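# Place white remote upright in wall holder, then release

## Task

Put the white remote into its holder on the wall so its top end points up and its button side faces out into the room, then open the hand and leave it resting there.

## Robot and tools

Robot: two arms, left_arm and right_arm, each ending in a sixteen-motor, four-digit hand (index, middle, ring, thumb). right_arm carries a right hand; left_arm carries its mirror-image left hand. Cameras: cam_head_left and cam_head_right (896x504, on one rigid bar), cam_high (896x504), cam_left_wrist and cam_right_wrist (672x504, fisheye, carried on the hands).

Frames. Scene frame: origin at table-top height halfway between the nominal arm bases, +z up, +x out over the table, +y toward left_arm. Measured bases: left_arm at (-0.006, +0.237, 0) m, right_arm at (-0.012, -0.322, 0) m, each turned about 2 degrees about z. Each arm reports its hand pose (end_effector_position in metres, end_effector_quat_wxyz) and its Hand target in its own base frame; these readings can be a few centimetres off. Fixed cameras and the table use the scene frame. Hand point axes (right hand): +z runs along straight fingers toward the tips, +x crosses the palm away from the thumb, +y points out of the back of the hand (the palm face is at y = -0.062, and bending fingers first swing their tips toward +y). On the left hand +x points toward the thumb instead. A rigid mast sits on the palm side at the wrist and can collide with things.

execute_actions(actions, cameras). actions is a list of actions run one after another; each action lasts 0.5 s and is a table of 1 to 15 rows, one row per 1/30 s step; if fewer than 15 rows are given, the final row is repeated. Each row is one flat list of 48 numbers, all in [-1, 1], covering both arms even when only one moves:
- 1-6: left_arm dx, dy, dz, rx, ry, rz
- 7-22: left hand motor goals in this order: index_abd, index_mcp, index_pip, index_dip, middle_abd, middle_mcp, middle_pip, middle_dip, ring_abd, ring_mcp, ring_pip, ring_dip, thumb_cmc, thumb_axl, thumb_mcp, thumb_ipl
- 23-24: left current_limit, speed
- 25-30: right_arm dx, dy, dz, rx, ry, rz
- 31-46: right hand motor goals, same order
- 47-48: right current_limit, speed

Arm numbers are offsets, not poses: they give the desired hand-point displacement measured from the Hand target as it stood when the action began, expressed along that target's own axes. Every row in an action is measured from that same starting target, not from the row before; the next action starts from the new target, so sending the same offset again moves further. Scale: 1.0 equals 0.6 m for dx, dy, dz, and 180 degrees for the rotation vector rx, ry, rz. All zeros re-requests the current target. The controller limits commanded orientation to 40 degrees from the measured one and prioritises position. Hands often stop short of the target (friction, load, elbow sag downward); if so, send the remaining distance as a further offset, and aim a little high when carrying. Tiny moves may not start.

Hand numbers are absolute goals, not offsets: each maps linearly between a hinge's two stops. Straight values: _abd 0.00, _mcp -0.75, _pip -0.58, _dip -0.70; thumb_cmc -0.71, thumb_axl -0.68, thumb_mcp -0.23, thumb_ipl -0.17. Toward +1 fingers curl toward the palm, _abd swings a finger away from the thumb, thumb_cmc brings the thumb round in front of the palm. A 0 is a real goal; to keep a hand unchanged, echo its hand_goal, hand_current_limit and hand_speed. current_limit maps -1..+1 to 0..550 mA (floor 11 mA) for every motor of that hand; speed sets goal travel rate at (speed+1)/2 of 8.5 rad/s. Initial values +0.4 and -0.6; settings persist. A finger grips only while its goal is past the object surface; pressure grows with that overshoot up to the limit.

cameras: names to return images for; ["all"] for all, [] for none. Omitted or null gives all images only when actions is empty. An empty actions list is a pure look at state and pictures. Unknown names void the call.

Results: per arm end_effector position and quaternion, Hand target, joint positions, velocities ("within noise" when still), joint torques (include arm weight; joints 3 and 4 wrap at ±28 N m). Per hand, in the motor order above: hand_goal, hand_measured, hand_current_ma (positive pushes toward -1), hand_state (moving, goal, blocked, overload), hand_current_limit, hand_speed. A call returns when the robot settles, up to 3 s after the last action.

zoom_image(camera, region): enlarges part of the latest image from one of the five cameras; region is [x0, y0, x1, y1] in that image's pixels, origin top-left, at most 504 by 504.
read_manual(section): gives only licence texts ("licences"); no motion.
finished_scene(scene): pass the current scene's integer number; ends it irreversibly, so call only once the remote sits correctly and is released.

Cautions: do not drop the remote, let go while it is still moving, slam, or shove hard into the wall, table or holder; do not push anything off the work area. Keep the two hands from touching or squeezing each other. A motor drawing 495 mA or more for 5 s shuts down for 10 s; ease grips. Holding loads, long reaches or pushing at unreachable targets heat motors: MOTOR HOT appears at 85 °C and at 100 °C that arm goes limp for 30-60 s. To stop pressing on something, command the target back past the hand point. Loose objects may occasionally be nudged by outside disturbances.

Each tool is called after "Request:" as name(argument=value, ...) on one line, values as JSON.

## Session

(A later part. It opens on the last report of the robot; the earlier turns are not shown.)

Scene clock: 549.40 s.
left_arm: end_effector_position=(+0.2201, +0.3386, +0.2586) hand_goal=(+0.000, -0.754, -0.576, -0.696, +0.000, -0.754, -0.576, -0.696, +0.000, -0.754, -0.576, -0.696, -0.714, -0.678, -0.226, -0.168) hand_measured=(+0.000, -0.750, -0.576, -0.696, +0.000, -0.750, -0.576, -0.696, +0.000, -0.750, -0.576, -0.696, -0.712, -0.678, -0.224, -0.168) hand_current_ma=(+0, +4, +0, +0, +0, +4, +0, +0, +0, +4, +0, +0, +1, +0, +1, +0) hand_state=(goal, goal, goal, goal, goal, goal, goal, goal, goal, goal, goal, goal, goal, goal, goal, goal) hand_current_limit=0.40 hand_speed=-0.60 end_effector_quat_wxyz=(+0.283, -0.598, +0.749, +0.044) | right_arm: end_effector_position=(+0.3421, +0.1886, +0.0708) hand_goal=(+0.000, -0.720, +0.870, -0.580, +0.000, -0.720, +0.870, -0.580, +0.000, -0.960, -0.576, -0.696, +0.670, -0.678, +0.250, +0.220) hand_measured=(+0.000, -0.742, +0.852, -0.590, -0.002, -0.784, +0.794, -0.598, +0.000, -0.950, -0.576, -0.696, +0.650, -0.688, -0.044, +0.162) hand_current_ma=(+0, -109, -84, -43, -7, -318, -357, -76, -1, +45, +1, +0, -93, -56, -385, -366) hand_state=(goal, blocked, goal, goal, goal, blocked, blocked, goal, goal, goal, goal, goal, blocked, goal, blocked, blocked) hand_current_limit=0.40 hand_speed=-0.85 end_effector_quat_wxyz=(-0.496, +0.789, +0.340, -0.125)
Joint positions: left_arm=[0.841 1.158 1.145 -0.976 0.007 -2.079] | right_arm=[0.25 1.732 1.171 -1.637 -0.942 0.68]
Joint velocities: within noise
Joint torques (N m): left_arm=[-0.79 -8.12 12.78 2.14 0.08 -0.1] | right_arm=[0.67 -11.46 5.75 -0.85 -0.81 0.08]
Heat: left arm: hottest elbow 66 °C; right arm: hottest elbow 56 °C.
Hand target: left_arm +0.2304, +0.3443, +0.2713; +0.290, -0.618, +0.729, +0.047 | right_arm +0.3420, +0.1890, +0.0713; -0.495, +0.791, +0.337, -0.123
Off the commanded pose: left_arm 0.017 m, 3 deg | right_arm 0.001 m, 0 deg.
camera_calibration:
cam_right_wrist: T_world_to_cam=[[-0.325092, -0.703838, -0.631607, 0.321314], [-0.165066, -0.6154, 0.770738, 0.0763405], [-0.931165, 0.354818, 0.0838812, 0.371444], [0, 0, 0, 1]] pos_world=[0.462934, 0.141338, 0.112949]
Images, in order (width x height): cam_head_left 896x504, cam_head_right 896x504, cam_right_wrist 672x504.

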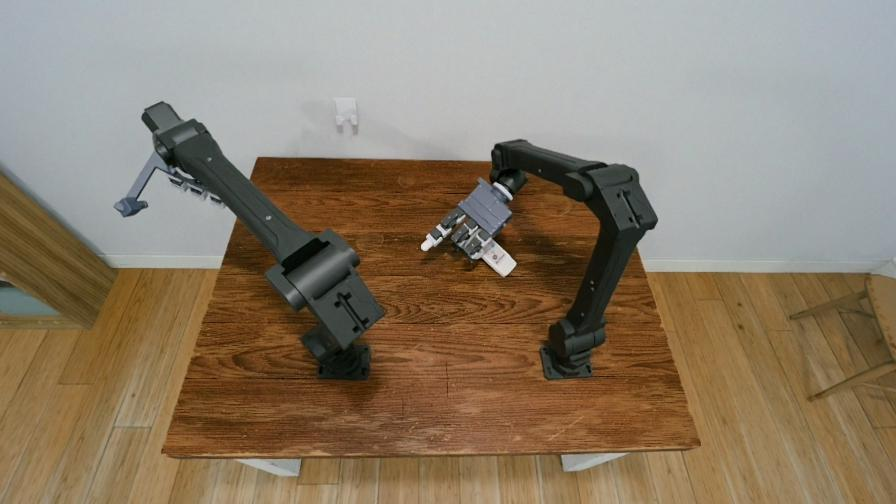

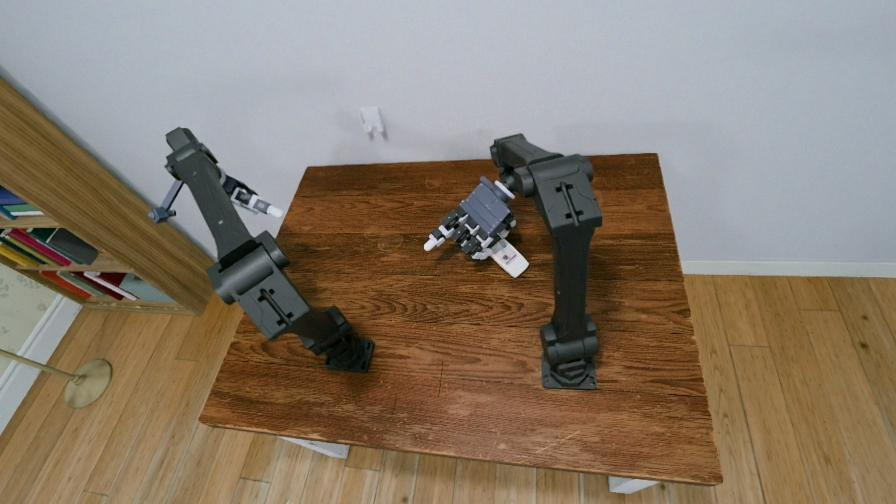

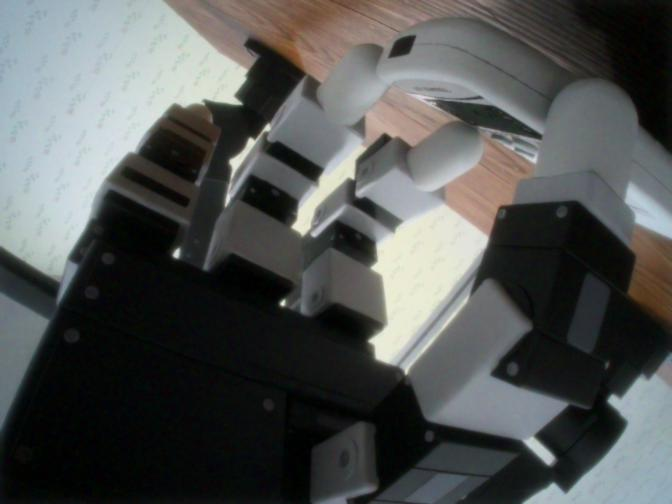

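Request:
execute_actions(actions=[[[0,0,0,0,0,0,0,-0.754,-0.576,-0.696,0,-0.754,-0.576,-0.696,0,-0.754,-0.576,-0.696,-0.714,-0.678,-0.226,-0.168,0.4,-0.6,-0.005,0.03,0.018,0,0,0,0,-0.72,0.87,-0.58,0,-0.72,0.87,-0.58,0,-0.959,-0.576,-0.696,0.671,-0.678,0.25,0.22,0.4,-0.85]],[[0,0,0,0,0,0,0,-0.754,-0.576,-0.696,0,-0.754,-0.576,-0.696,0,-0.754,-0.576,-0.696,-0.714,-0.678,-0.226,-0.168,0.4,-0.6,0,0,0,0,0,0,0,-0.68,0.93,-0.58,0,-0.70,0.91,-0.58,0,-0.959,-0.576,-0.696,0.671,-0.678,0.3,0.26,0.65,-0.85]],[[0,0,0,0,0,0,0,-0.754,-0.576,-0.696,0,-0.754,-0.576,-0.696,0,-0.754,-0.576,-0.696,-0.714,-0.678,-0.226,-0.168,0.4,-0.6,0,0,0,0,0,0,0,-0.66,0.97,-0.58,0,-0.70,0.91,-0.58,0,-0.959,-0.576,-0.696,0.671,-0.678,0.4,0.3,0.65,-0.85]]], cameras=["cam_right_wrist","cam_head_right"])

Request:
zoom_image(camera="cam_head_right", region=[440, 180, 560, 300])

Scene clock: 591.50 s.
left_arm: end_effector_position=(+0.2201, +0.3386, +0.2586) hand_goal=(+0.000, -0.754, -0.576, -0.696, +0.000, -0.754, -0.576, -0.696, +0.000, -0.754, -0.576, -0.696, -0.714, -0.678, -0.226, -0.168) hand_measured=(+0.000, -0.750, -0.576, -0.696, +0.000, -0.750, -0.576, -0.696, +0.000, -0.750, -0.576, -0.696, -0.712, -0.678, -0.224, -0.168) hand_current_ma=(+0, +4, +0, +0, +0, +4, +0, +0, +0, +4, +0, +0, +1, +0, +1, +0) hand_state=(goal, goal, goal, goal, goal, goal, goal, goal, goal, goal, goal, goal, goal, goal, goal, goal) hand_current_limit=0.40 hand_speed=-0.60 end_effector_quat_wxyz=(+0.283, -0.598, +0.749, +0.044) | right_arm: end_effector_position=(+0.3426, +0.1890, +0.0548) hand_goal=(+0.000, -0.660, +0.970, -0.580, +0.000, -0.700, +0.910, -0.580, +0.000, -0.960, -0.576, -0.696, +0.670, -0.678, +0.400, +0.300) hand_measured=(+0.000, -0.664, +0.958, -0.582, -0.002, -0.696, +0.902, -0.584, +0.000, -0.950, -0.576, -0.696, +0.670, -0.676, +0.358, +0.294) hand_current_ma=(+0, -21, -48, -9, -7, +15, -30, -13, -1, +45, +2, +0, +0, +6, -255, -38) hand_state=(goal, goal, goal, goal, goal, goal, goal, goal, goal, goal, goal, goal, goal, goal, blocked, goal) hand_current_limit=0.65 hand_speed=-0.85 end_effector_quat_wxyz=(-0.496, +0.789, +0.343, -0.118)
Joint positions: left_arm=[0.841 1.158 1.145 -0.976 0.007 -2.079] | right_arm=[0.25 1.747 1.147 -1.581 -0.944 0.682]
Joint torques (N m): left_arm=[-0.97 -8.23 12.82 2.06 0.11 -0.13] | right_arm=[0.85 -10.34 5.67 -0.84 -0.78 0.09]
Heat: left arm: hottest elbow 66 °C; right arm: hottest elbow 54 °C.
Hand target: left_arm +0.2304, +0.3443, +0.2713; +0.290, -0.618, +0.729, +0.047 | right_arm +0.3414, +0.1895, +0.0501; -0.496, +0.791, +0.337, -0.123
Off the commanded pose: left_arm 0.017 m, 3 deg | right_arm 0.005 m, 1 deg.
joint sent to its limit (left arm) — joint 6 (wrist roll), lower limit. The joint targets are off in orientation, not in position.
camera_calibration:
cam_right_wrist: T_world_to_cam=[[-0.317475, -0.700317, -0.639348, 0.308746], [-0.177169, -0.61855, 0.765511, 0.0940114], [-0.931569, 0.356303, 0.0723001, 0.373632], [0, 0, 0, 1]] pos_world=[0.462739, 0.141244, 0.0984159]
Images, in order (width x height): cam_head_right 896x504, cam_right_wrist 672x504.

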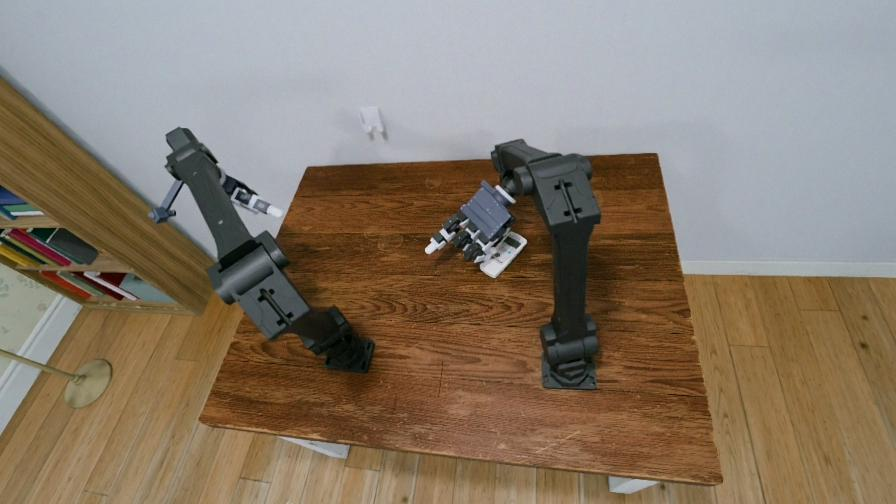

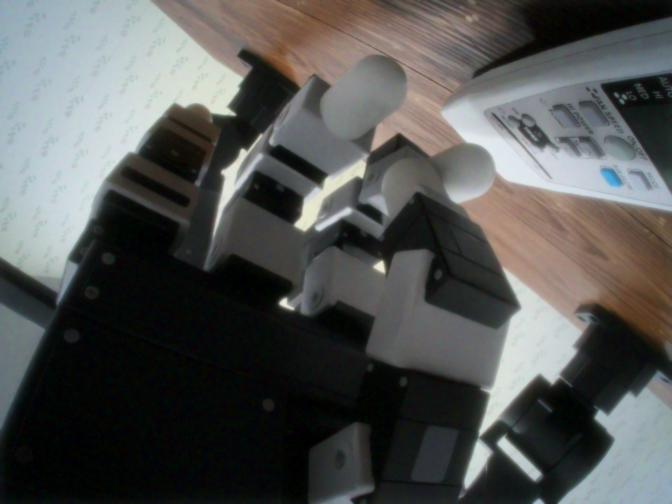

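Scaled by 4.200 from the camera's 896x504 image, which has a finer 1280x720 frame.

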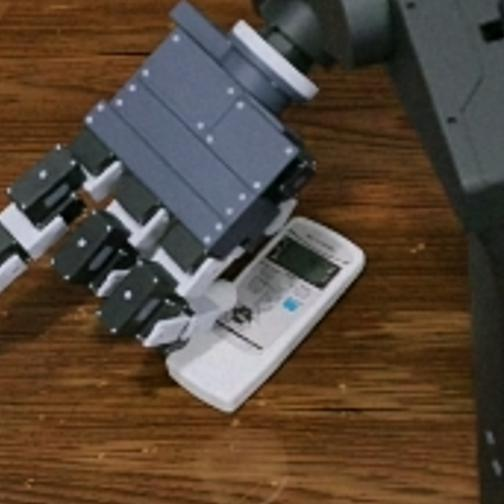

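Request:
execute_actions(actions=[[[0,0,0,0,0,0,0,-0.754,-0.576,-0.696,0,-0.754,-0.576,-0.696,0,-0.754,-0.576,-0.696,-0.714,-0.678,-0.226,-0.168,0.4,-0.6,0.014,-0.087,-0.048,0,0,0,0,-0.66,0.95,-0.58,0,-0.70,0.90,-0.58,0,-0.959,-0.576,-0.696,0.671,-0.678,0.35,0.29,0.4,-0.85]],[[0,0,0,0,0,0,0,-0.754,-0.576,-0.696,0,-0.754,-0.576,-0.696,0,-0.754,-0.576,-0.696,-0.714,-0.678,-0.226,-0.168,0.4,-0.6,0.014,-0.087,-0.048,-0.064,0.051,-0.112,0,-0.8,0.5,-0.58,0,-0.8,0.5,-0.58,0,-0.959,-0.576,-0.696,0.3,-0.678,-0.226,-0.1,0.4,-0.6]]], cameras=["cam_head_right","cam_head_left"])

Scene clock: 675.43 s.
left_arm: end_effector_position=(+0.2201, +0.3386, +0.2586) hand_goal=(+0.000, -0.754, -0.576, -0.696, +0.000, -0.754, -0.576, -0.696, +0.000, -0.754, -0.576, -0.696, -0.714, -0.678, -0.226, -0.168) hand_measured=(+0.000, -0.750, -0.576, -0.696, +0.000, -0.750, -0.576, -0.696, +0.000, -0.750, -0.576, -0.696, -0.712, -0.678, -0.224, -0.168) hand_current_ma=(+0, +4, +0, +0, +0, +4, +0, +0, +0, +4, +0, +0, +1, +0, +1, +0) hand_state=(goal, goal, goal, goal, goal, goal, goal, goal, goal, goal, goal, goal, goal, goal, goal, goal) hand_current_limit=0.40 hand_speed=-0.60 end_effector_quat_wxyz=(+0.283, -0.598, +0.749, +0.044) | right_arm: end_effector_position=(+0.3397, +0.1873, +0.1717) hand_goal=(+0.000, -0.800, +0.500, -0.580, +0.000, -0.800, +0.500, -0.580, +0.000, -0.960, -0.576, -0.696, +0.300, -0.678, -0.226, -0.100) hand_measured=(+0.000, -0.788, +0.502, -0.582, -0.002, -0.788, +0.502, -0.582, +0.000, -0.950, -0.576, -0.696, +0.300, -0.676, -0.218, -0.098) hand_current_ma=(+0, +57, +9, -9, -7, +56, +10, -12, -1, +48, +2, +0, +2, +5, +41, +14) hand_state=(goal, goal, goal, goal, goal, goal, goal, goal, goal, goal, goal, goal, goal, goal, goal, goal) hand_current_limit=0.40 hand_speed=-0.60 end_effector_quat_wxyz=(-0.454, +0.772, +0.440, +0.063)
Joint positions: left_arm=[0.841 1.158 1.145 -0.976 0.007 -2.079] | right_arm=[0.25 1.336 1.062 -1.477 -0.94 0.693]
Joint torques (N m): left_arm=[-0.67 -7.94 12.74 2.19 0.11 -0.11] | right_arm=[1.08 -7.41 7.72 0.02 -0.85 0.01]
Heat: left arm: hottest elbow 67 °C; right arm: hottest elbow 51 °C.
Hand target: left_arm +0.2304, +0.3443, +0.2713; +0.290, -0.618, +0.729, +0.047 | right_arm +0.3415, +0.1896, +0.1706; -0.453, +0.773, +0.440, +0.063
Off the commanded pose: left_arm 0.017 m, 3 deg | right_arm 0.003 m, 0 deg.
joint sent to its limit (left arm) — joint 6 (wrist roll), lower limit. The joint targets are off in orientation, not in position.
Images, in order (width x height): cam_head_left 896x504, cam_head_right 896x504.

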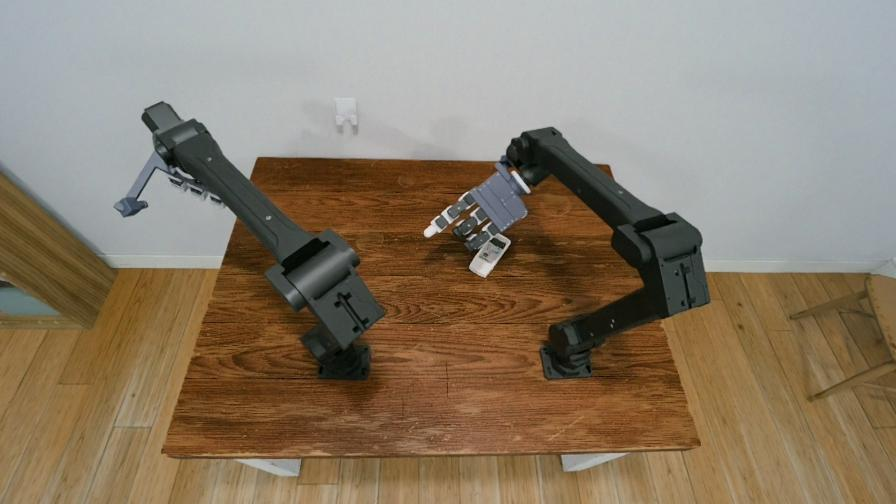

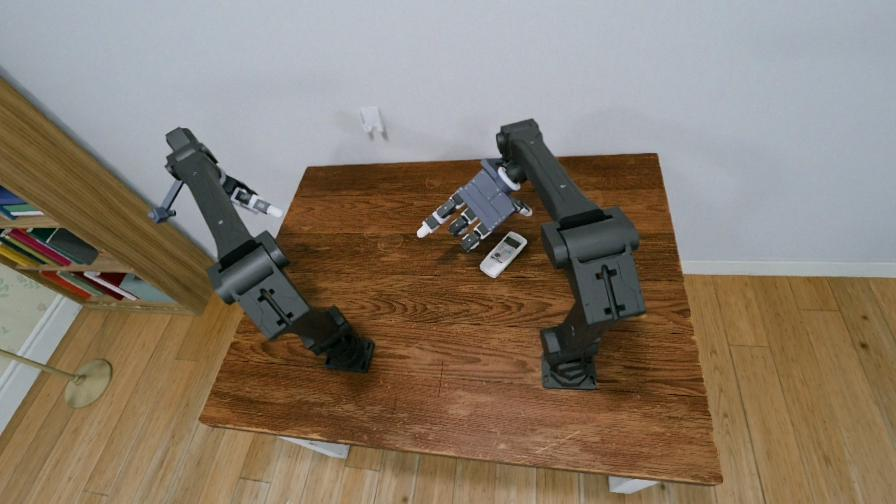

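Request:
zoom_image(camera="cam_head_right", region=[450, 200, 560, 300])

Request:
execute_actions(actions=[[[0,0,0,0,0,0,0,-0.754,-0.576,-0.696,0,-0.754,-0.576,-0.696,0,-0.754,-0.576,-0.696,-0.714,-0.678,-0.226,-0.168,0.4,-0.6,-0.167,0.103,-0.3425,-0.0964,0.1254,0.1131,0,-0.8,0.5,-0.58,0,-0.8,0.5,-0.58,0,-0.959,-0.576,-0.696,0.3,-0.678,-0.226,-0.1,0.4,-0.6]],[[0,0,0,0,0,0,0,-0.754,-0.576,-0.696,0,-0.754,-0.576,-0.696,0,-0.754,-0.576,-0.696,-0.714,-0.678,-0.226,-0.168,0.4,-0.6,0,0,0,0,0,0,0,-0.8,0.5,-0.58,0,-0.8,0.5,-0.58,0,-0.959,-0.576,-0.696,0.3,-0.678,-0.226,-0.1,0.4,-0.6]],[[0.187,-0.288,-0.068,0.0775,0.0467,0.1332,0,-0.959,0.591,-0.58,0,-0.959,0.591,-0.58,0,-0.959,-0.576,-0.696,-0.714,-0.678,-0.226,0.103,0.4,-0.6,-0.199,0.125,-0.308,-0.0964,0.1254,0.1131,0,-0.8,0.5,-0.58,0,-0.8,0.5,-0.58,0,-0.959,-0.576,-0.696,0.3,-0.678,-0.226,-0.1,0.4,-0.6]],[[0,0,0,0,0,0,0,-0.959,0.591,-0.58,0,-0.959,0.591,-0.58,0,-0.959,-0.576,-0.696,-0.714,-0.678,-0.226,0.103,0.4,-0.6,0,0,0,0,0,0,0,-0.8,0.5,-0.58,0,-0.8,0.5,-0.58,0,-0.959,-0.576,-0.696,0.3,-0.678,-0.226,-0.1,0.4,-0.6]]], cameras=["cam_head_left","cam_head_right"])

Request:
zoom_image(camera="cam_head_left", region=[450, 200, 560, 300])

Request:
zoom_image(camera="cam_head_right", region=[450, 200, 560, 300])

Scaled by 4.582 from the camera's 896x504 image, which has a finer 1280x720 frame.

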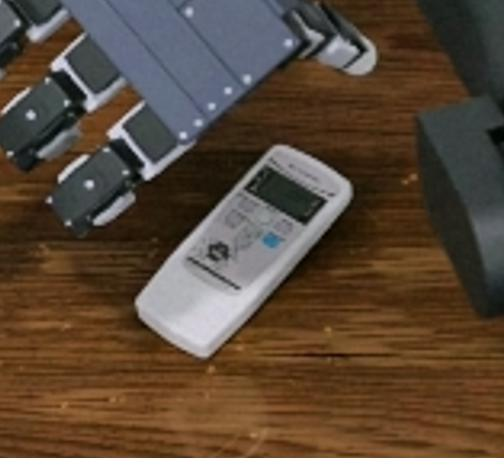

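Scene clock: 713.50 s.
left_arm: end_effector_position=(+0.3602, +0.1849, +0.2886) hand_goal=(+0.000, -0.960, +0.590, -0.580, +0.000, -0.960, +0.590, -0.580, +0.000, -0.960, -0.576, -0.696, -0.714, -0.678, -0.226, +0.102) hand_measured=(+0.000, -0.956, +0.584, -0.584, +0.000, -0.958, +0.584, -0.584, +0.000, -0.956, -0.576, -0.696, -0.712, -0.678, -0.224, +0.100) hand_current_ma=(+0, +3, -6, -2, +0, +2, -5, -2, +0, +3, +0, +0, +2, +0, +2, -1) hand_state=(goal, goal, goal, goal, goal, goal, goal, goal, goal, goal, goal, goal, goal, goal, goal, goal) hand_current_limit=0.40 hand_speed=-0.60 end_effector_quat_wxyz=(+0.285, -0.386, +0.877, -0.031) | right_arm: end_effector_position=(+0.2811, -0.2352, +0.1824) hand_goal=(+0.000, -0.800, +0.500, -0.580, +0.000, -0.800, +0.500, -0.580, +0.000, -0.960, -0.576, -0.696, +0.300, -0.678, -0.226, -0.100) hand_measured=(+0.000, -0.794, +0.500, -0.582, -0.002, -0.794, +0.500, -0.582, +0.000, -0.950, -0.576, -0.696, +0.300, -0.676, -0.222, -0.098) hand_current_ma=(+0, +29, +1, -9, -7, +30, +0, -10, -1, +48, +2, +0, +0, +5, +16, +11) hand_state=(goal, goal, goal, goal, goal, goal, goal, goal, goal, goal, goal, goal, goal, goal, goal, goal) hand_current_limit=0.40 hand_speed=-0.60 end_effector_quat_wxyz=(-0.350, +0.884, -0.093, +0.296)
Joint positions: left_arm=[0.323 1.163 1.227 -1.054 0.009 -2.079] | right_arm=[-0.962 1.295 1.055 -1.545 -0.936 0.71]
Joint torques (N m): left_arm=[0.15 -8.18 12.57 2.19 -0.04 -0.13] | right_arm=[-0.26 -6.71 11.38 -0.96 -0.97 -0.21]
Heat: left arm: hottest elbow 68 °C; right arm: hottest elbow 52 °C.
Hand target: left_arm +0.3685, +0.1888, +0.3013; +0.293, -0.416, +0.860, -0.027 | right_arm +0.2888, -0.2507, +0.2003; -0.335, +0.885, -0.083, +0.311
Off the commanded pose: left_arm 0.016 m, 4 deg | right_arm 0.025 m, 3 deg.
joint sent to its limit (left arm) — joint 6 (wrist roll), lower limit. The joint targets are off in orientation, not in position.
Images, in order (width x height): cam_head_left 896x504, cam_head_right 896x504.

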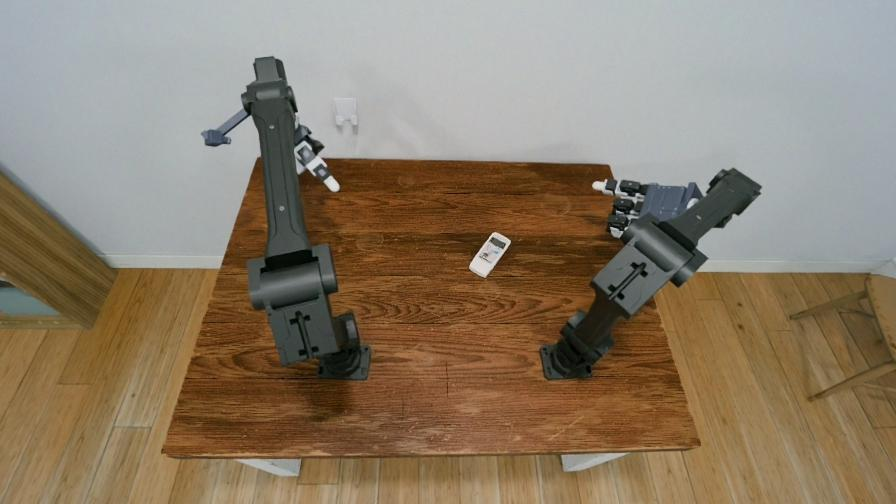

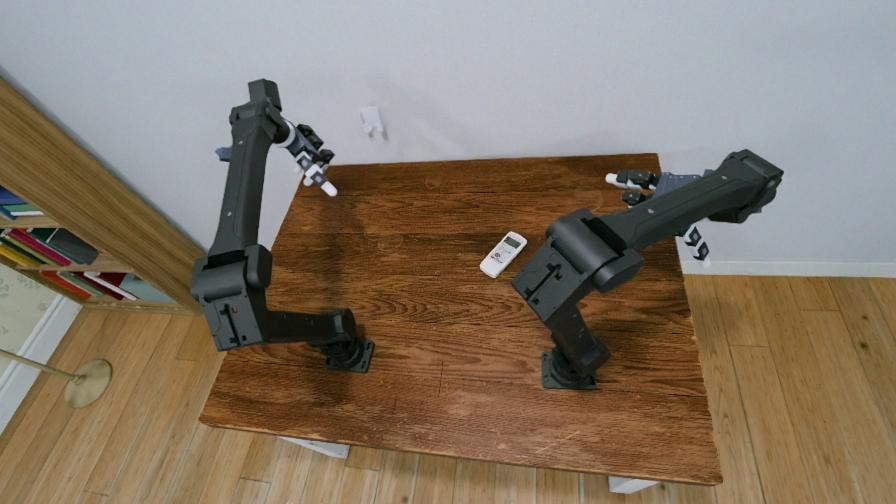

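Scaled by 4.582 from the camera's 896x504 image, which has a finer 1280x720 frame.

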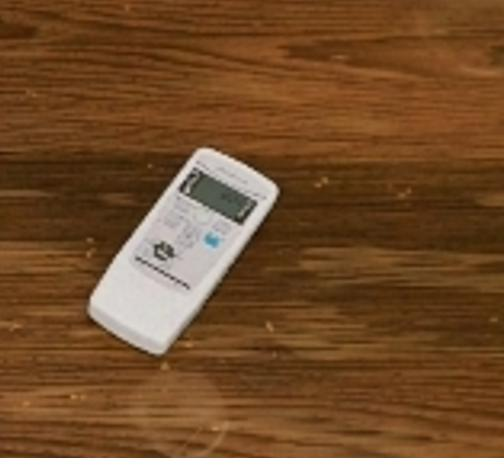

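Scaled by 4.582 from the camera's 896x504 image, which has a finer 1280x720 frame.

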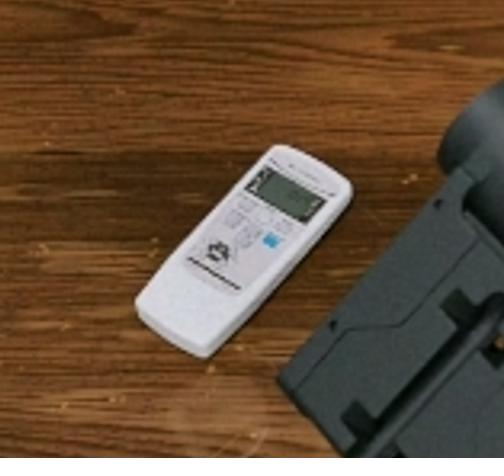

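Request:
execute_actions(actions=[[[0.1975,-0.262,-0.023,0.0736,0.0443,0.1261,0,-0.959,0.591,-0.58,0,-0.959,0.591,-0.58,0,-0.959,-0.576,-0.696,-0.714,-0.678,-0.226,0.103,0.4,-0.6,0,0,0,0,0,0,0,-0.8,0.5,-0.58,0,-0.8,0.5,-0.58,0,-0.959,-0.576,-0.696,0.3,-0.678,-0.226,-0.1,0.4,-0.6]],[[0,0,0,0,0,0,0,-0.959,0.591,-0.58,0,-0.959,0.591,-0.58,0,-0.959,-0.576,-0.696,-0.3,-0.678,-0.226,0.103,0.4,-0.6,0,0,0,0,0,0,0,-0.8,0.5,-0.58,0,-0.8,0.5,-0.58,0,-0.959,-0.576,-0.696,0.3,-0.678,-0.226,-0.1,0.4,-0.6]],[[0.1975,-0.262,-0.023,0.0736,0.0443,0.1261,0,-0.959,0.591,-0.58,0,-0.959,0.591,-0.58,0,-0.959,-0.576,-0.696,0.1,-0.678,-0.226,0.103,0.4,-0.6,0,0,0,0,0,0,0,-0.8,0.5,-0.58,0,-0.8,0.5,-0.58,0,-0.959,-0.576,-0.696,0.3,-0.678,-0.226,-0.1,0.4,-0.6]],[[0,0,0,0,0,0,0,-0.959,0.591,-0.58,0,-0.959,0.591,-0.58,0,-0.959,-0.576,-0.696,0.4,-0.678,-0.226,0.103,0.4,-0.6,0,0,0,0,0,0,0,-0.8,0.5,-0.58,0,-0.8,0.5,-0.58,0,-0.959,-0.576,-0.696,0.3,-0.678,-0.226,-0.1,0.4,-0.6]],[[0.089,-0.130,0.155,0.138,0.1197,0.0147,0,-0.959,0.591,-0.58,0,-0.959,0.591,-0.58,0,-0.959,-0.576,-0.696,0.671,-0.678,-0.226,0.103,0.4,-0.6,0,0,0,0,0,0,0,-0.8,0.5,-0.58,0,-0.8,0.5,-0.58,0,-0.959,-0.576,-0.696,0.3,-0.678,-0.226,-0.1,0.4,-0.6]]], cameras=["cam_head_left"])

Scene clock: 743.80 s.
left_arm: end_effector_position=(+0.3361, -0.2927, +0.2029) hand_goal=(+0.000, -0.960, +0.590, -0.580, +0.000, -0.960, +0.590, -0.580, +0.000, -0.960, -0.576, -0.696, +0.670, -0.678, -0.226, +0.102) hand_measured=(+0.000, -0.954, +0.586, -0.584, +0.000, -0.954, +0.588, -0.584, +0.000, -0.952, -0.574, -0.696, +0.664, -0.678, -0.224, +0.100) hand_current_ma=(+0, +6, -3, -2, +0, +5, -2, -2, +0, +10, +1, +0, -6, +0, +2, -1) hand_state=(goal, goal, goal, goal, goal, goal, goal, goal, goal, goal, goal, goal, goal, goal, goal, goal) hand_current_limit=0.40 hand_speed=-0.60 end_effector_quat_wxyz=(+0.034, +0.125, +0.934, -0.334) | right_arm: end_effector_position=(+0.2812, -0.2352, +0.1824) hand_goal=(+0.000, -0.800, +0.500, -0.580, +0.000, -0.800, +0.500, -0.580, +0.000, -0.960, -0.576, -0.696, +0.300, -0.678, -0.226, -0.100) hand_measured=(+0.000, -0.794, +0.500, -0.582, -0.002, -0.794, +0.500, -0.582, +0.000, -0.950, -0.576, -0.696, +0.300, -0.676, -0.222, -0.098) hand_current_ma=(+0, +29, +1, -9, -7, +30, +0, -10, -1, +48, +2, +0, +0, +5, +16, +11) hand_state=(goal, goal, goal, goal, goal, goal, goal, goal, goal, goal, goal, goal, goal, goal, goal, goal) hand_current_limit=0.40 hand_speed=-0.60 end_effector_quat_wxyz=(-0.350, +0.884, -0.093, +0.296)
Joint positions: left_arm=[-0.635 1.371 1.226 -0.991 0.548 -2.065] | right_arm=[-0.962 1.295 1.055 -1.545 -0.936 0.709]
Joint torques (N m): left_arm=[0.97 -13.39 12.36 2.62 0.66 0.05] | right_arm=[-0.32 -6.59 11.37 -0.95 -0.97 -0.2]
Heat: left arm: hottest elbow 70 °C; right arm: hottest elbow 55 °C.
Hand target: left_arm +0.3523, -0.2995, +0.2216; +0.058, +0.131, +0.927, -0.346 | right_arm +0.2888, -0.2507, +0.2003; -0.335, +0.885, -0.083, +0.311
Off the commanded pose: left_arm 0.026 m, 3 deg | right_arm 0.025 m, 3 deg.
Images, in order (width x height): cam_head_left 896x504.

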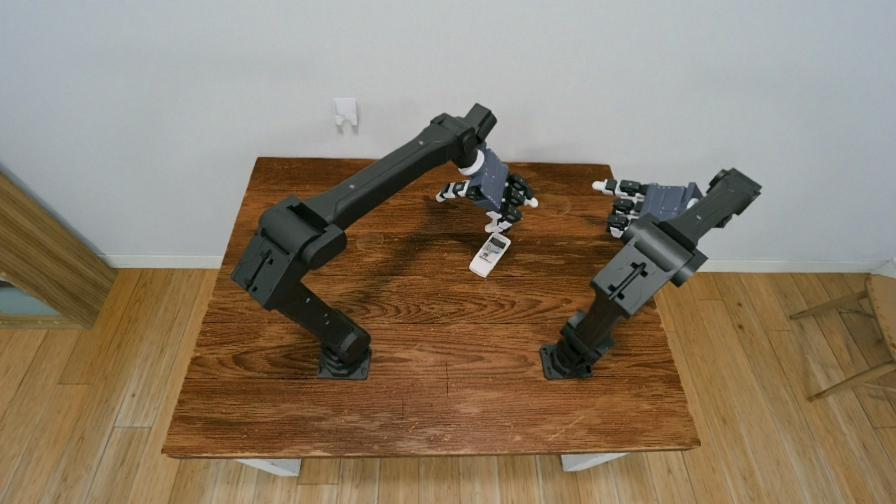

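Request:
execute_actions(actions=[[[0.017,-0.039,0.2265,0.138,0.1197,0.0147,0,-0.959,0.591,-0.58,0,-0.959,0.591,-0.58,0,-0.959,-0.576,-0.696,0.671,-0.678,-0.226,0.103,0.4,-0.6,0,0,0,0,0,0,0,-0.8,0.5,-0.58,0,-0.8,0.5,-0.58,0,-0.959,-0.576,-0.696,0.3,-0.678,-0.226,-0.1,0.4,-0.6]],[[0,0,0,0,0,0,0,-0.959,0.591,-0.58,0,-0.959,0.591,-0.58,0,-0.959,-0.576,-0.696,0.671,-0.678,-0.226,0.103,0.4,-0.6,0,0,0,0,0,0,0,-0.8,0.5,-0.58,0,-0.8,0.5,-0.58,0,-0.959,-0.576,-0.696,0.3,-0.678,-0.226,-0.1,0.4,-0.6]]], cameras=["cam_head_left","cam_head_right","cam_left_wrist"])

Request:
zoom_image(camera="cam_head_right", region=[440, 170, 580, 300])

Scene clock: 753.17 s.
left_arm: end_effector_position=(+0.3328, -0.3933, +0.1217) hand_goal=(+0.000, -0.960, +0.590, -0.580, +0.000, -0.960, +0.590, -0.580, +0.000, -0.960, -0.576, -0.696, +0.670, -0.678, -0.226, +0.102) hand_measured=(+0.000, -0.950, +0.588, -0.584, +0.000, -0.952, +0.588, -0.584, +0.000, -0.950, -0.574, -0.696, +0.668, -0.678, -0.224, +0.100) hand_current_ma=(+0, +11, -2, -2, +0, +9, -1, -2, +0, +13, +1, +0, -1, +0, +2, -1) hand_state=(goal, goal, goal, goal, goal, goal, goal, goal, goal, goal, goal, goal, goal, goal, goal, goal) hand_current_limit=0.40 hand_speed=-0.60 end_effector_quat_wxyz=(-0.144, +0.210, +0.827, -0.502) | right_arm: end_effector_position=(+0.2812, -0.2352, +0.1824) hand_goal=(+0.000, -0.800, +0.500, -0.580, +0.000, -0.800, +0.500, -0.580, +0.000, -0.960, -0.576, -0.696, +0.300, -0.678, -0.226, -0.100) hand_measured=(+0.000, -0.794, +0.500, -0.582, -0.002, -0.794, +0.500, -0.582, +0.000, -0.950, -0.576, -0.696, +0.300, -0.676, -0.222, -0.098) hand_current_ma=(+0, +29, +1, -9, -7, +30, +0, -10, -1, +48, +2, +0, +0, +5, +16, +11) hand_state=(goal, goal, goal, goal, goal, goal, goal, goal, goal, goal, goal, goal, goal, goal, goal, goal) hand_current_limit=0.40 hand_speed=-0.60 end_effector_quat_wxyz=(-0.350, +0.884, -0.093, +0.296)
Joint positions: left_arm=[-0.636 1.722 1.329 -0.97 1.088 -1.835] | right_arm=[-0.962 1.295 1.055 -1.545 -0.936 0.709]
Joint torques (N m): left_arm=[-0.62 -17.32 10.76 1.25 1.22 0.05] | right_arm=[-0.26 -6.65 11.38 -0.98 -0.97 -0.2]
Heat: left arm: hottest elbow 72 °C; right arm: hottest elbow 56 °C.
Hand target: left_arm +0.3382, -0.4037, +0.1319; -0.136, +0.223, +0.823, -0.505 | right_arm +0.2888, -0.2507, +0.2003; -0.335, +0.885, -0.083, +0.311
Off the commanded pose: left_arm 0.016 m, 2 deg | right_arm 0.025 m, 3 deg.
camera_calibration:
cam_left_wrist: T_world_to_cam=[[0.580786, -0.643399, 0.498723, -0.539939], [-0.143386, 0.522209, 0.840677, 0.103665], [-0.801329, -0.559764, 0.211037, 0.150439], [0, 0, 0, 1]] pos_world=[0.449004, -0.31732, 0.150383]
Images, in order (width x height): cam_head_left 896x504, cam_head_right 896x504, cam_left_wrist 672x504.

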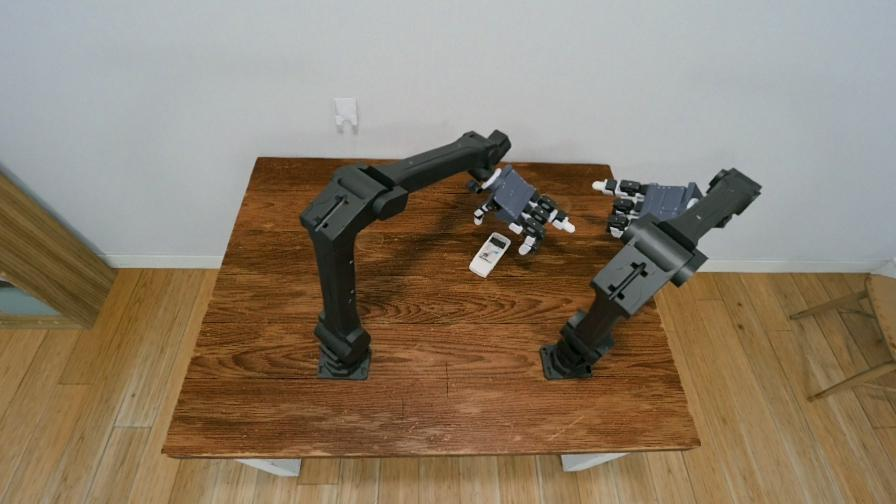

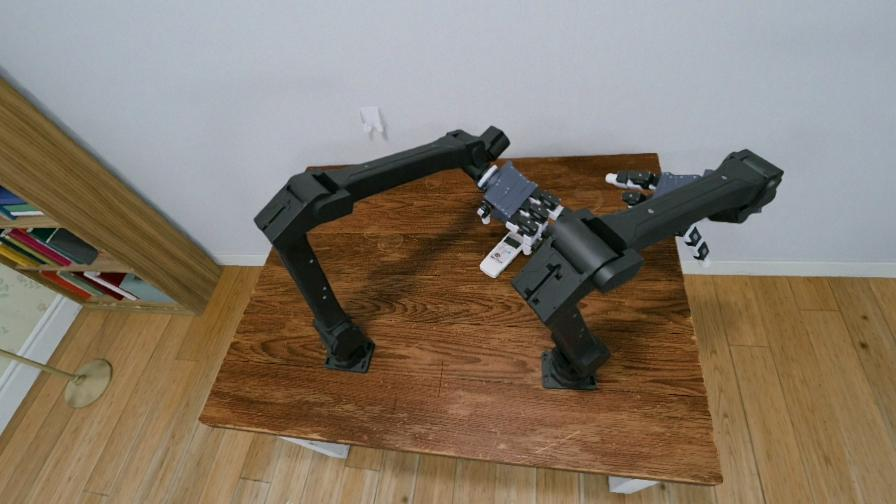

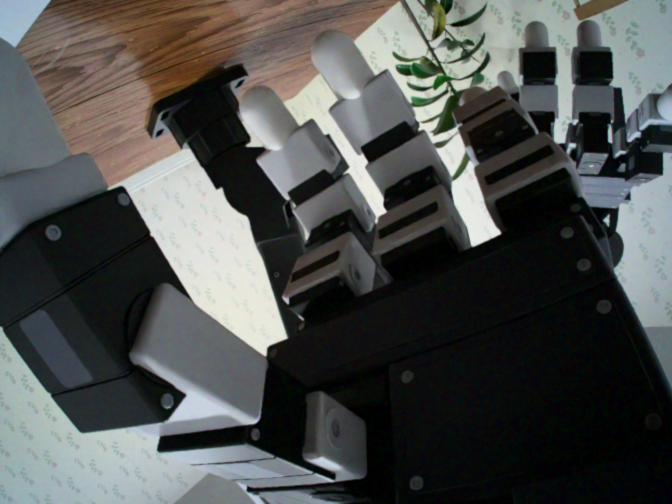

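Scaled by 3.600 from the camera's 896x504 image, which has a finer 1280x720 frame.

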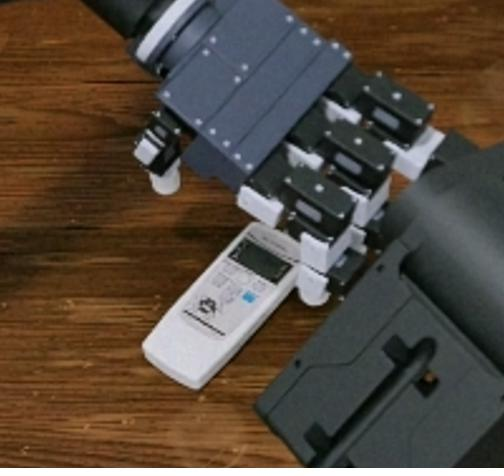

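Request:
zoom_image(camera="cam_head_left", region=[440, 170, 580, 300])

Scaled by 3.600 from the camera's 896x504 image, which has a finer 1280x720 frame.

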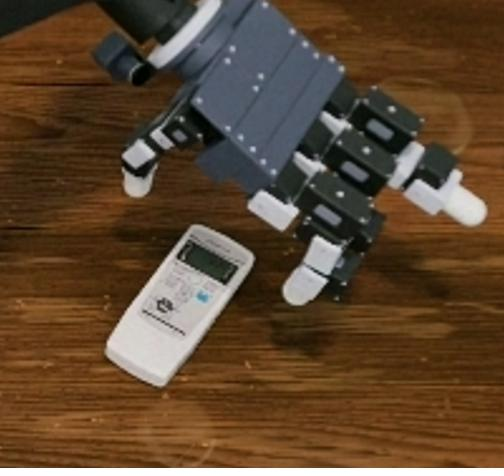

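Request:
execute_actions(actions=[[[-0.033,0.103,0.026,-0.022,0,0,0,-0.959,0.591,-0.58,0,-0.959,0.591,-0.58,0,-0.959,-0.576,-0.696,0.671,-0.678,-0.226,0.103,0.4,-0.6,0,0,0,0,0,0,0,-0.8,0.5,-0.58,0,-0.8,0.5,-0.58,0,-0.959,-0.576,-0.696,0.3,-0.678,-0.226,-0.1,0.4,-0.6]]], cameras=["cam_left_wrist","cam_head_left"])

Request:
zoom_image(camera="cam_head_left", region=[440, 170, 580, 300])

Scene clock: 794.13 s.
left_arm: end_effector_position=(+0.3485, -0.3913, +0.0648) hand_goal=(+0.000, -0.960, +0.590, -0.580, +0.000, -0.960, +0.590, -0.580, +0.000, -0.960, -0.576, -0.696, +0.670, -0.678, -0.226, +0.102) hand_measured=(+0.000, -0.950, +0.588, -0.584, +0.000, -0.952, +0.588, -0.584, +0.000, -0.950, -0.574, -0.696, +0.668, -0.678, -0.224, +0.100) hand_current_ma=(+0, +11, -2, -2, +0, +9, -1, -2, +0, +13, +1, +0, -1, +0, +2, -1) hand_state=(goal, goal, goal, goal, goal, goal, goal, goal, goal, goal, goal, goal, goal, goal, goal, goal) hand_current_limit=0.40 hand_speed=-0.60 end_effector_quat_wxyz=(-0.143, +0.217, +0.843, -0.471) | right_arm: end_effector_position=(+0.2812, -0.2352, +0.1824) hand_goal=(+0.000, -0.800, +0.500, -0.580, +0.000, -0.800, +0.500, -0.580, +0.000, -0.960, -0.576, -0.696, +0.300, -0.678, -0.226, -0.100) hand_measured=(+0.000, -0.794, +0.500, -0.582, -0.002, -0.794, +0.500, -0.582, +0.000, -0.950, -0.576, -0.696, +0.300, -0.676, -0.222, -0.098) hand_current_ma=(+0, +29, +1, -9, -7, +30, +0, -10, -1, +48, +2, +0, +0, +5, +16, +11) hand_state=(goal, goal, goal, goal, goal, goal, goal, goal, goal, goal, goal, goal, goal, goal, goal, goal) hand_current_limit=0.40 hand_speed=-0.60 end_effector_quat_wxyz=(-0.350, +0.884, -0.093, +0.296)
Joint positions: left_arm=[-0.636 1.824 1.331 -0.931 1.023 -1.786] | right_arm=[-0.962 1.295 1.055 -1.545 -0.936 0.709]
Joint torques (N m): left_arm=[-0.44 -18.2 10.41 1.84 1.1 0] | right_arm=[-0.26 -6.71 11.38 -0.98 -0.97 -0.21]
Heat: left arm: hottest elbow 66 °C; right arm: hottest elbow 59 °C.
Hand target: left_arm +0.3625, -0.4016, +0.0698; -0.128, +0.228, +0.840, -0.476 | right_arm +0.2888, -0.2507, +0.2003; -0.335, +0.885, -0.083, +0.311
Off the commanded pose: left_arm 0.018 m, 2 deg | right_arm 0.025 m, 3 deg.
camera_calibration:
cam_left_wrist: T_world_to_cam=[[0.55969, -0.682132, 0.470577, -0.525378], [-0.159833, 0.468331, 0.868976, 0.135545], [-0.813143, -0.56157, 0.153093, 0.183303], [0, 0, 0, 1]] pos_world=[0.464764, -0.31892, 0.101383]
Images, in order (width x height): cam_head_left 896x504, cam_left_wrist 672x504.

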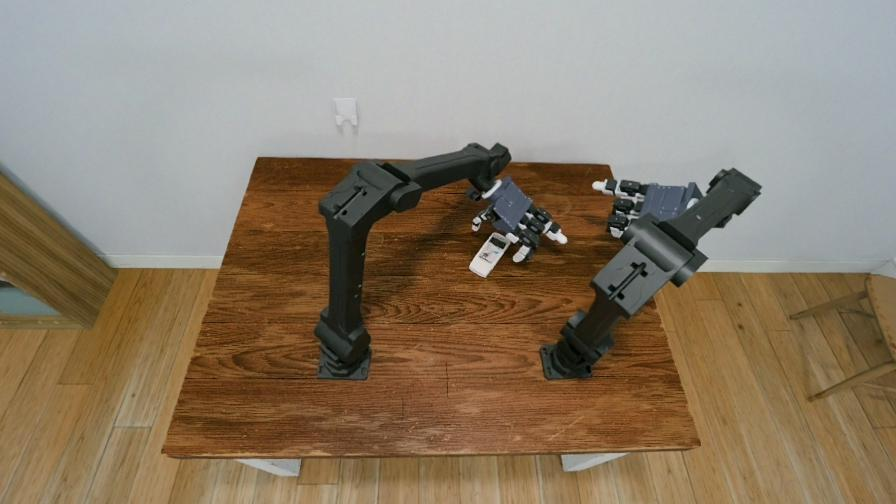

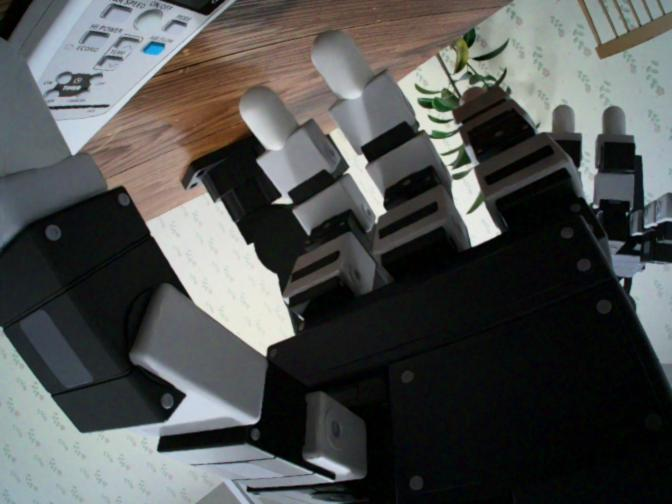

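Scaled by 3.600 from the camera's 896x504 image, which has a finer 1280x720 frame.

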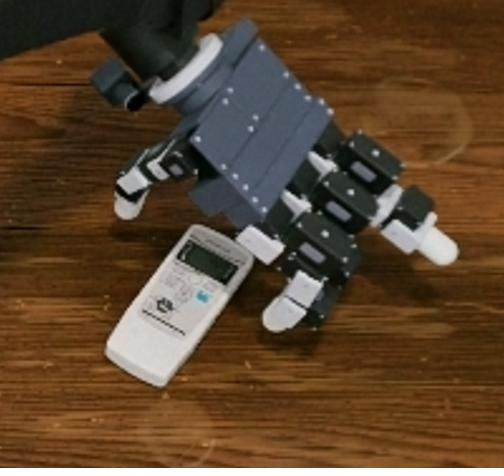

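Request:
execute_actions(actions=[[[-0.015,0.059,0.0315,0,0,0,0,-0.959,0.591,-0.58,0,-0.959,0.591,-0.58,0,-0.959,-0.576,-0.696,0.671,-0.678,-0.226,0.103,0.4,-0.6,0,0,0,0,0,0,0,-0.8,0.5,-0.58,0,-0.8,0.5,-0.58,0,-0.959,-0.576,-0.696,0.3,-0.678,-0.226,-0.1,0.4,-0.6]]], cameras=["cam_left_wrist","cam_head_left"])

Request:
zoom_image(camera="cam_head_left", region=[440, 170, 580, 300])

Scene clock: 803.03 s.
left_arm: end_effector_position=(+0.3587, -0.3987, +0.0320) hand_goal=(+0.000, -0.960, +0.590, -0.580, +0.000, -0.960, +0.590, -0.580, +0.000, -0.960, -0.576, -0.696, +0.670, -0.678, -0.226, +0.102) hand_measured=(+0.000, -0.950, +0.588, -0.584, +0.000, -0.952, +0.588, -0.584, +0.000, -0.950, -0.574, -0.696, +0.668, -0.678, -0.224, +0.100) hand_current_ma=(+0, +11, -2, -2, +0, +9, -1, -2, +0, +13, +1, +0, -1, +0, +2, -1) hand_state=(goal, goal, goal, goal, goal, goal, goal, goal, goal, goal, goal, goal, goal, goal, goal, goal) hand_current_limit=0.40 hand_speed=-0.60 end_effector_quat_wxyz=(-0.138, +0.223, +0.841, -0.473) | right_arm: end_effector_position=(+0.2812, -0.2352, +0.1824) hand_goal=(+0.000, -0.800, +0.500, -0.580, +0.000, -0.800, +0.500, -0.580, +0.000, -0.960, -0.576, -0.696, +0.300, -0.678, -0.226, -0.100) hand_measured=(+0.000, -0.794, +0.500, -0.582, -0.002, -0.794, +0.500, -0.582, +0.000, -0.950, -0.576, -0.696, +0.300, -0.676, -0.222, -0.098) hand_current_ma=(+0, +29, +1, -9, -7, +30, +0, -10, -1, +48, +2, +0, +0, +5, +16, +11) hand_state=(goal, goal, goal, goal, goal, goal, goal, goal, goal, goal, goal, goal, goal, goal, goal, goal) hand_current_limit=0.40 hand_speed=-0.60 end_effector_quat_wxyz=(-0.350, +0.884, -0.093, +0.296)
Joint positions: left_arm=[-0.636 1.889 1.331 -0.858 1.024 -1.775] | right_arm=[-0.962 1.295 1.055 -1.545 -0.936 0.709]
Joint torques (N m): left_arm=[0.26 -17.38 9.65 1.98 1.14 0.04] | right_arm=[-0.26 -6.65 11.4 -0.96 -0.98 -0.2]
Heat: left arm: hottest elbow 66 °C; right arm: hottest elbow 59 °C.
Hand target: left_arm +0.3713, -0.4045, +0.0297; -0.128, +0.228, +0.840, -0.476 | right_arm +0.2888, -0.2507, +0.2003; -0.335, +0.885, -0.083, +0.311
Off the commanded pose: left_arm 0.014 m, 1 deg | right_arm 0.025 m, 3 deg.
camera_calibration:
cam_left_wrist: T_world_to_cam=[[0.54929, -0.680377, 0.485147, -0.516823], [-0.169101, 0.478059, 0.861896, 0.176556], [-0.818343, -0.555469, 0.14754, 0.196926], [0, 0, 0, 1]] pos_world=[0.474894, -0.326652, 0.0695074]
Images, in order (width x height): cam_head_left 896x504, cam_left_wrist 672x504.

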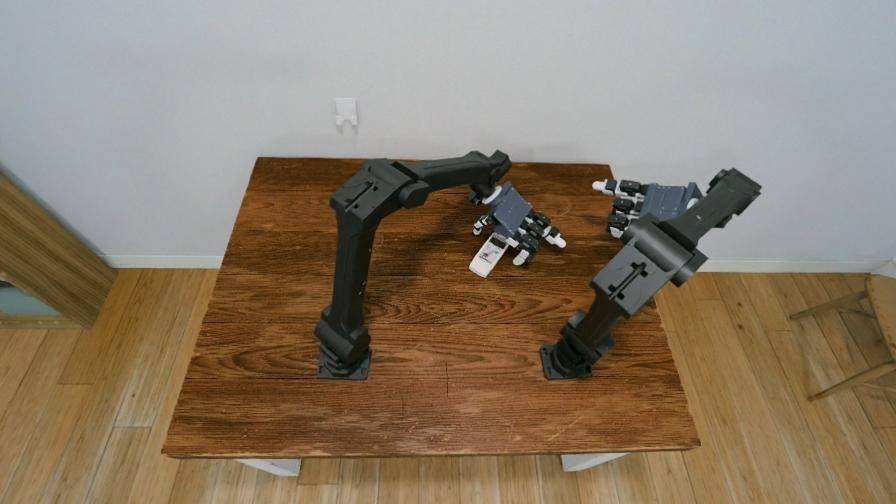

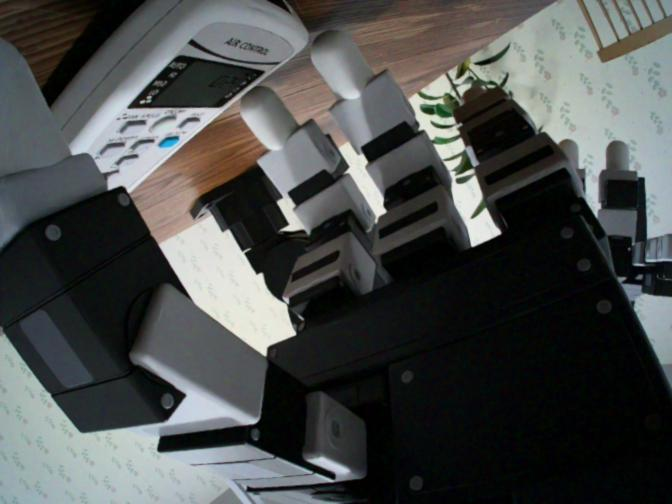

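Scaled by 3.600 from the camera's 896x504 image, which has a finer 1280x720 frame.

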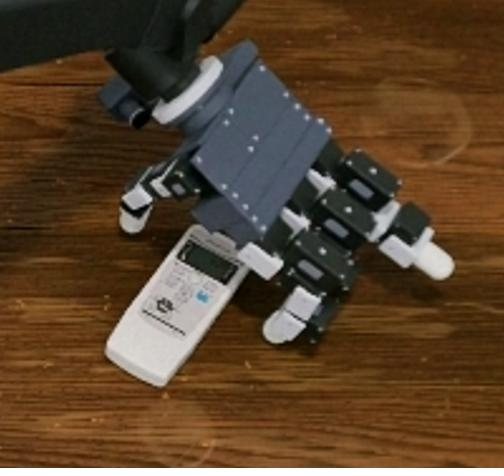

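Request:
execute_actions(actions=[[[0,0.0114,0.0069,0,0,0,0,-0.85,0.66,-0.58,0,-0.85,0.66,-0.58,0,-0.959,-0.576,-0.696,0.671,-0.678,-0.12,0.103,0.4,-0.6,0,0,0,0,0,0,0,-0.8,0.5,-0.58,0,-0.8,0.5,-0.58,0,-0.959,-0.576,-0.696,0.3,-0.678,-0.226,-0.1,0.4,-0.6]]], cameras=["cam_left_wrist","cam_head_left"])

Request:
zoom_image(camera="cam_head_left", region=[440, 170, 580, 300])

Scene clock: 815.27 s.
left_arm: end_effector_position=(+0.3620, -0.4013, +0.0318) hand_goal=(+0.000, -0.850, +0.660, -0.580, +0.000, -0.850, +0.660, -0.580, +0.000, -0.960, -0.576, -0.696, +0.670, -0.678, -0.120, +0.102) hand_measured=(+0.000, -0.846, +0.656, -0.584, +0.000, -0.846, +0.656, -0.584, +0.000, -0.950, -0.574, -0.696, +0.668, -0.678, -0.120, +0.100) hand_current_ma=(+0, +4, -3, -2, +0, +4, -3, -2, +0, +13, +1, +0, -1, +0, -1, -1) hand_state=(goal, goal, goal, goal, goal, goal, goal, goal, goal, goal, goal, goal, goal, goal, goal, goal) hand_current_limit=0.40 hand_speed=-0.60 end_effector_quat_wxyz=(-0.131, +0.227, +0.839, -0.476) | right_arm: end_effector_position=(+0.2812, -0.2352, +0.1824) hand_goal=(+0.000, -0.800, +0.500, -0.580, +0.000, -0.800, +0.500, -0.580, +0.000, -0.960, -0.576, -0.696, +0.300, -0.678, -0.226, -0.100) hand_measured=(+0.000, -0.794, +0.500, -0.582, -0.002, -0.794, +0.500, -0.582, +0.000, -0.950, -0.576, -0.696, +0.300, -0.676, -0.222, -0.098) hand_current_ma=(+0, +29, +1, -9, -7, +30, +0, -10, -1, +48, +2, +0, +0, +5, +16, +11) hand_state=(goal, goal, goal, goal, goal, goal, goal, goal, goal, goal, goal, goal, goal, goal, goal, goal) hand_current_limit=0.40 hand_speed=-0.60 end_effector_quat_wxyz=(-0.350, +0.884, -0.093, +0.296)
Joint positions: left_arm=[-0.636 1.889 1.331 -0.84 1.024 -1.775] | right_arm=[-0.962 1.295 1.055 -1.545 -0.936 0.709]
Joint torques (N m): left_arm=[-0.09 -16.73 9.05 1.95 1.1 0.01] | right_arm=[-0.26 -6.65 11.4 -0.96 -0.97 -0.2]
Heat: left arm: hottest elbow 66 °C; right arm: hottest elbow 60 °C.
Hand target: left_arm +0.3713, -0.4045, +0.0215; -0.129, +0.228, +0.840, -0.476 | right_arm +0.2888, -0.2507, +0.2003; -0.335, +0.885, -0.083, +0.311
Off the commanded pose: left_arm 0.014 m, 0 deg | right_arm 0.025 m, 3 deg.
camera_calibration:
cam_left_wrist: T_world_to_cam=[[0.542096, -0.67515, 0.500305, -0.51603], [-0.181215, 0.487442, 0.854144, 0.186924], [-0.820545, -0.55369, 0.141893, 0.200002], [0, 0, 0, 1]] pos_world=[0.477721, -0.328773, 0.0701334]
Images, in order (width x height): cam_head_left 896x504, cam_left_wrist 672x504.

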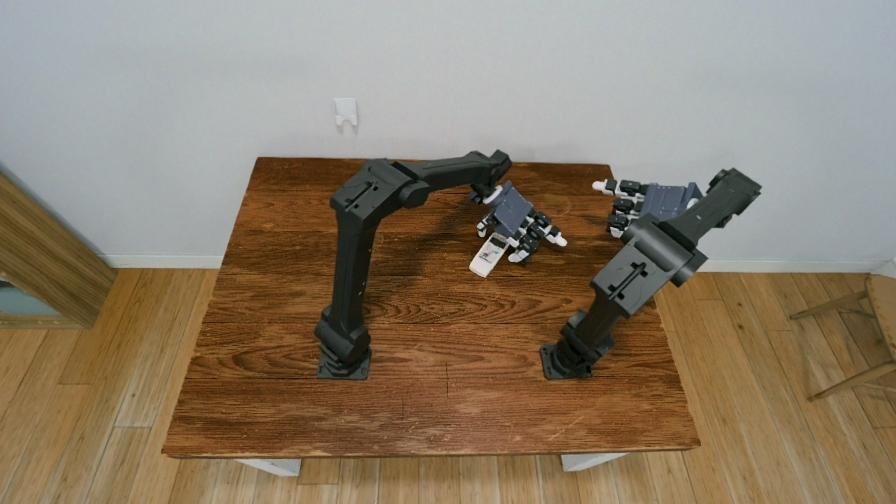

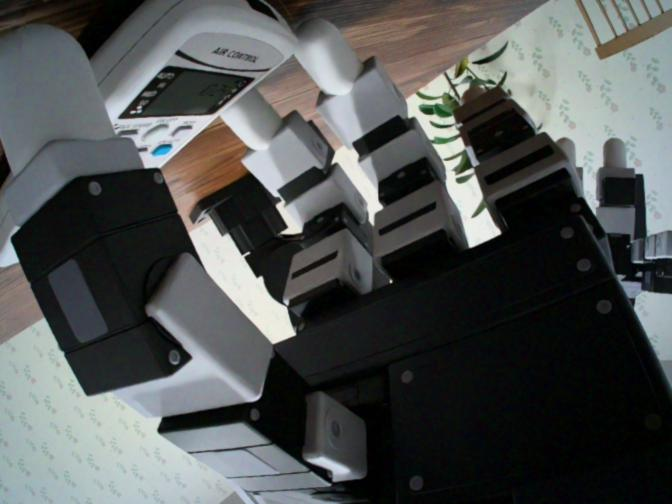

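Scaled by 3.600 from the camera's 896x504 image, which has a finer 1280x720 frame.

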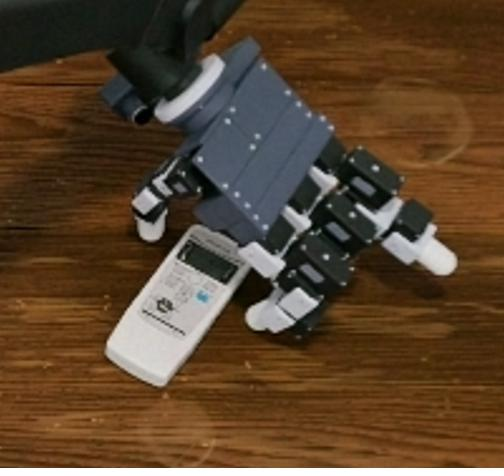

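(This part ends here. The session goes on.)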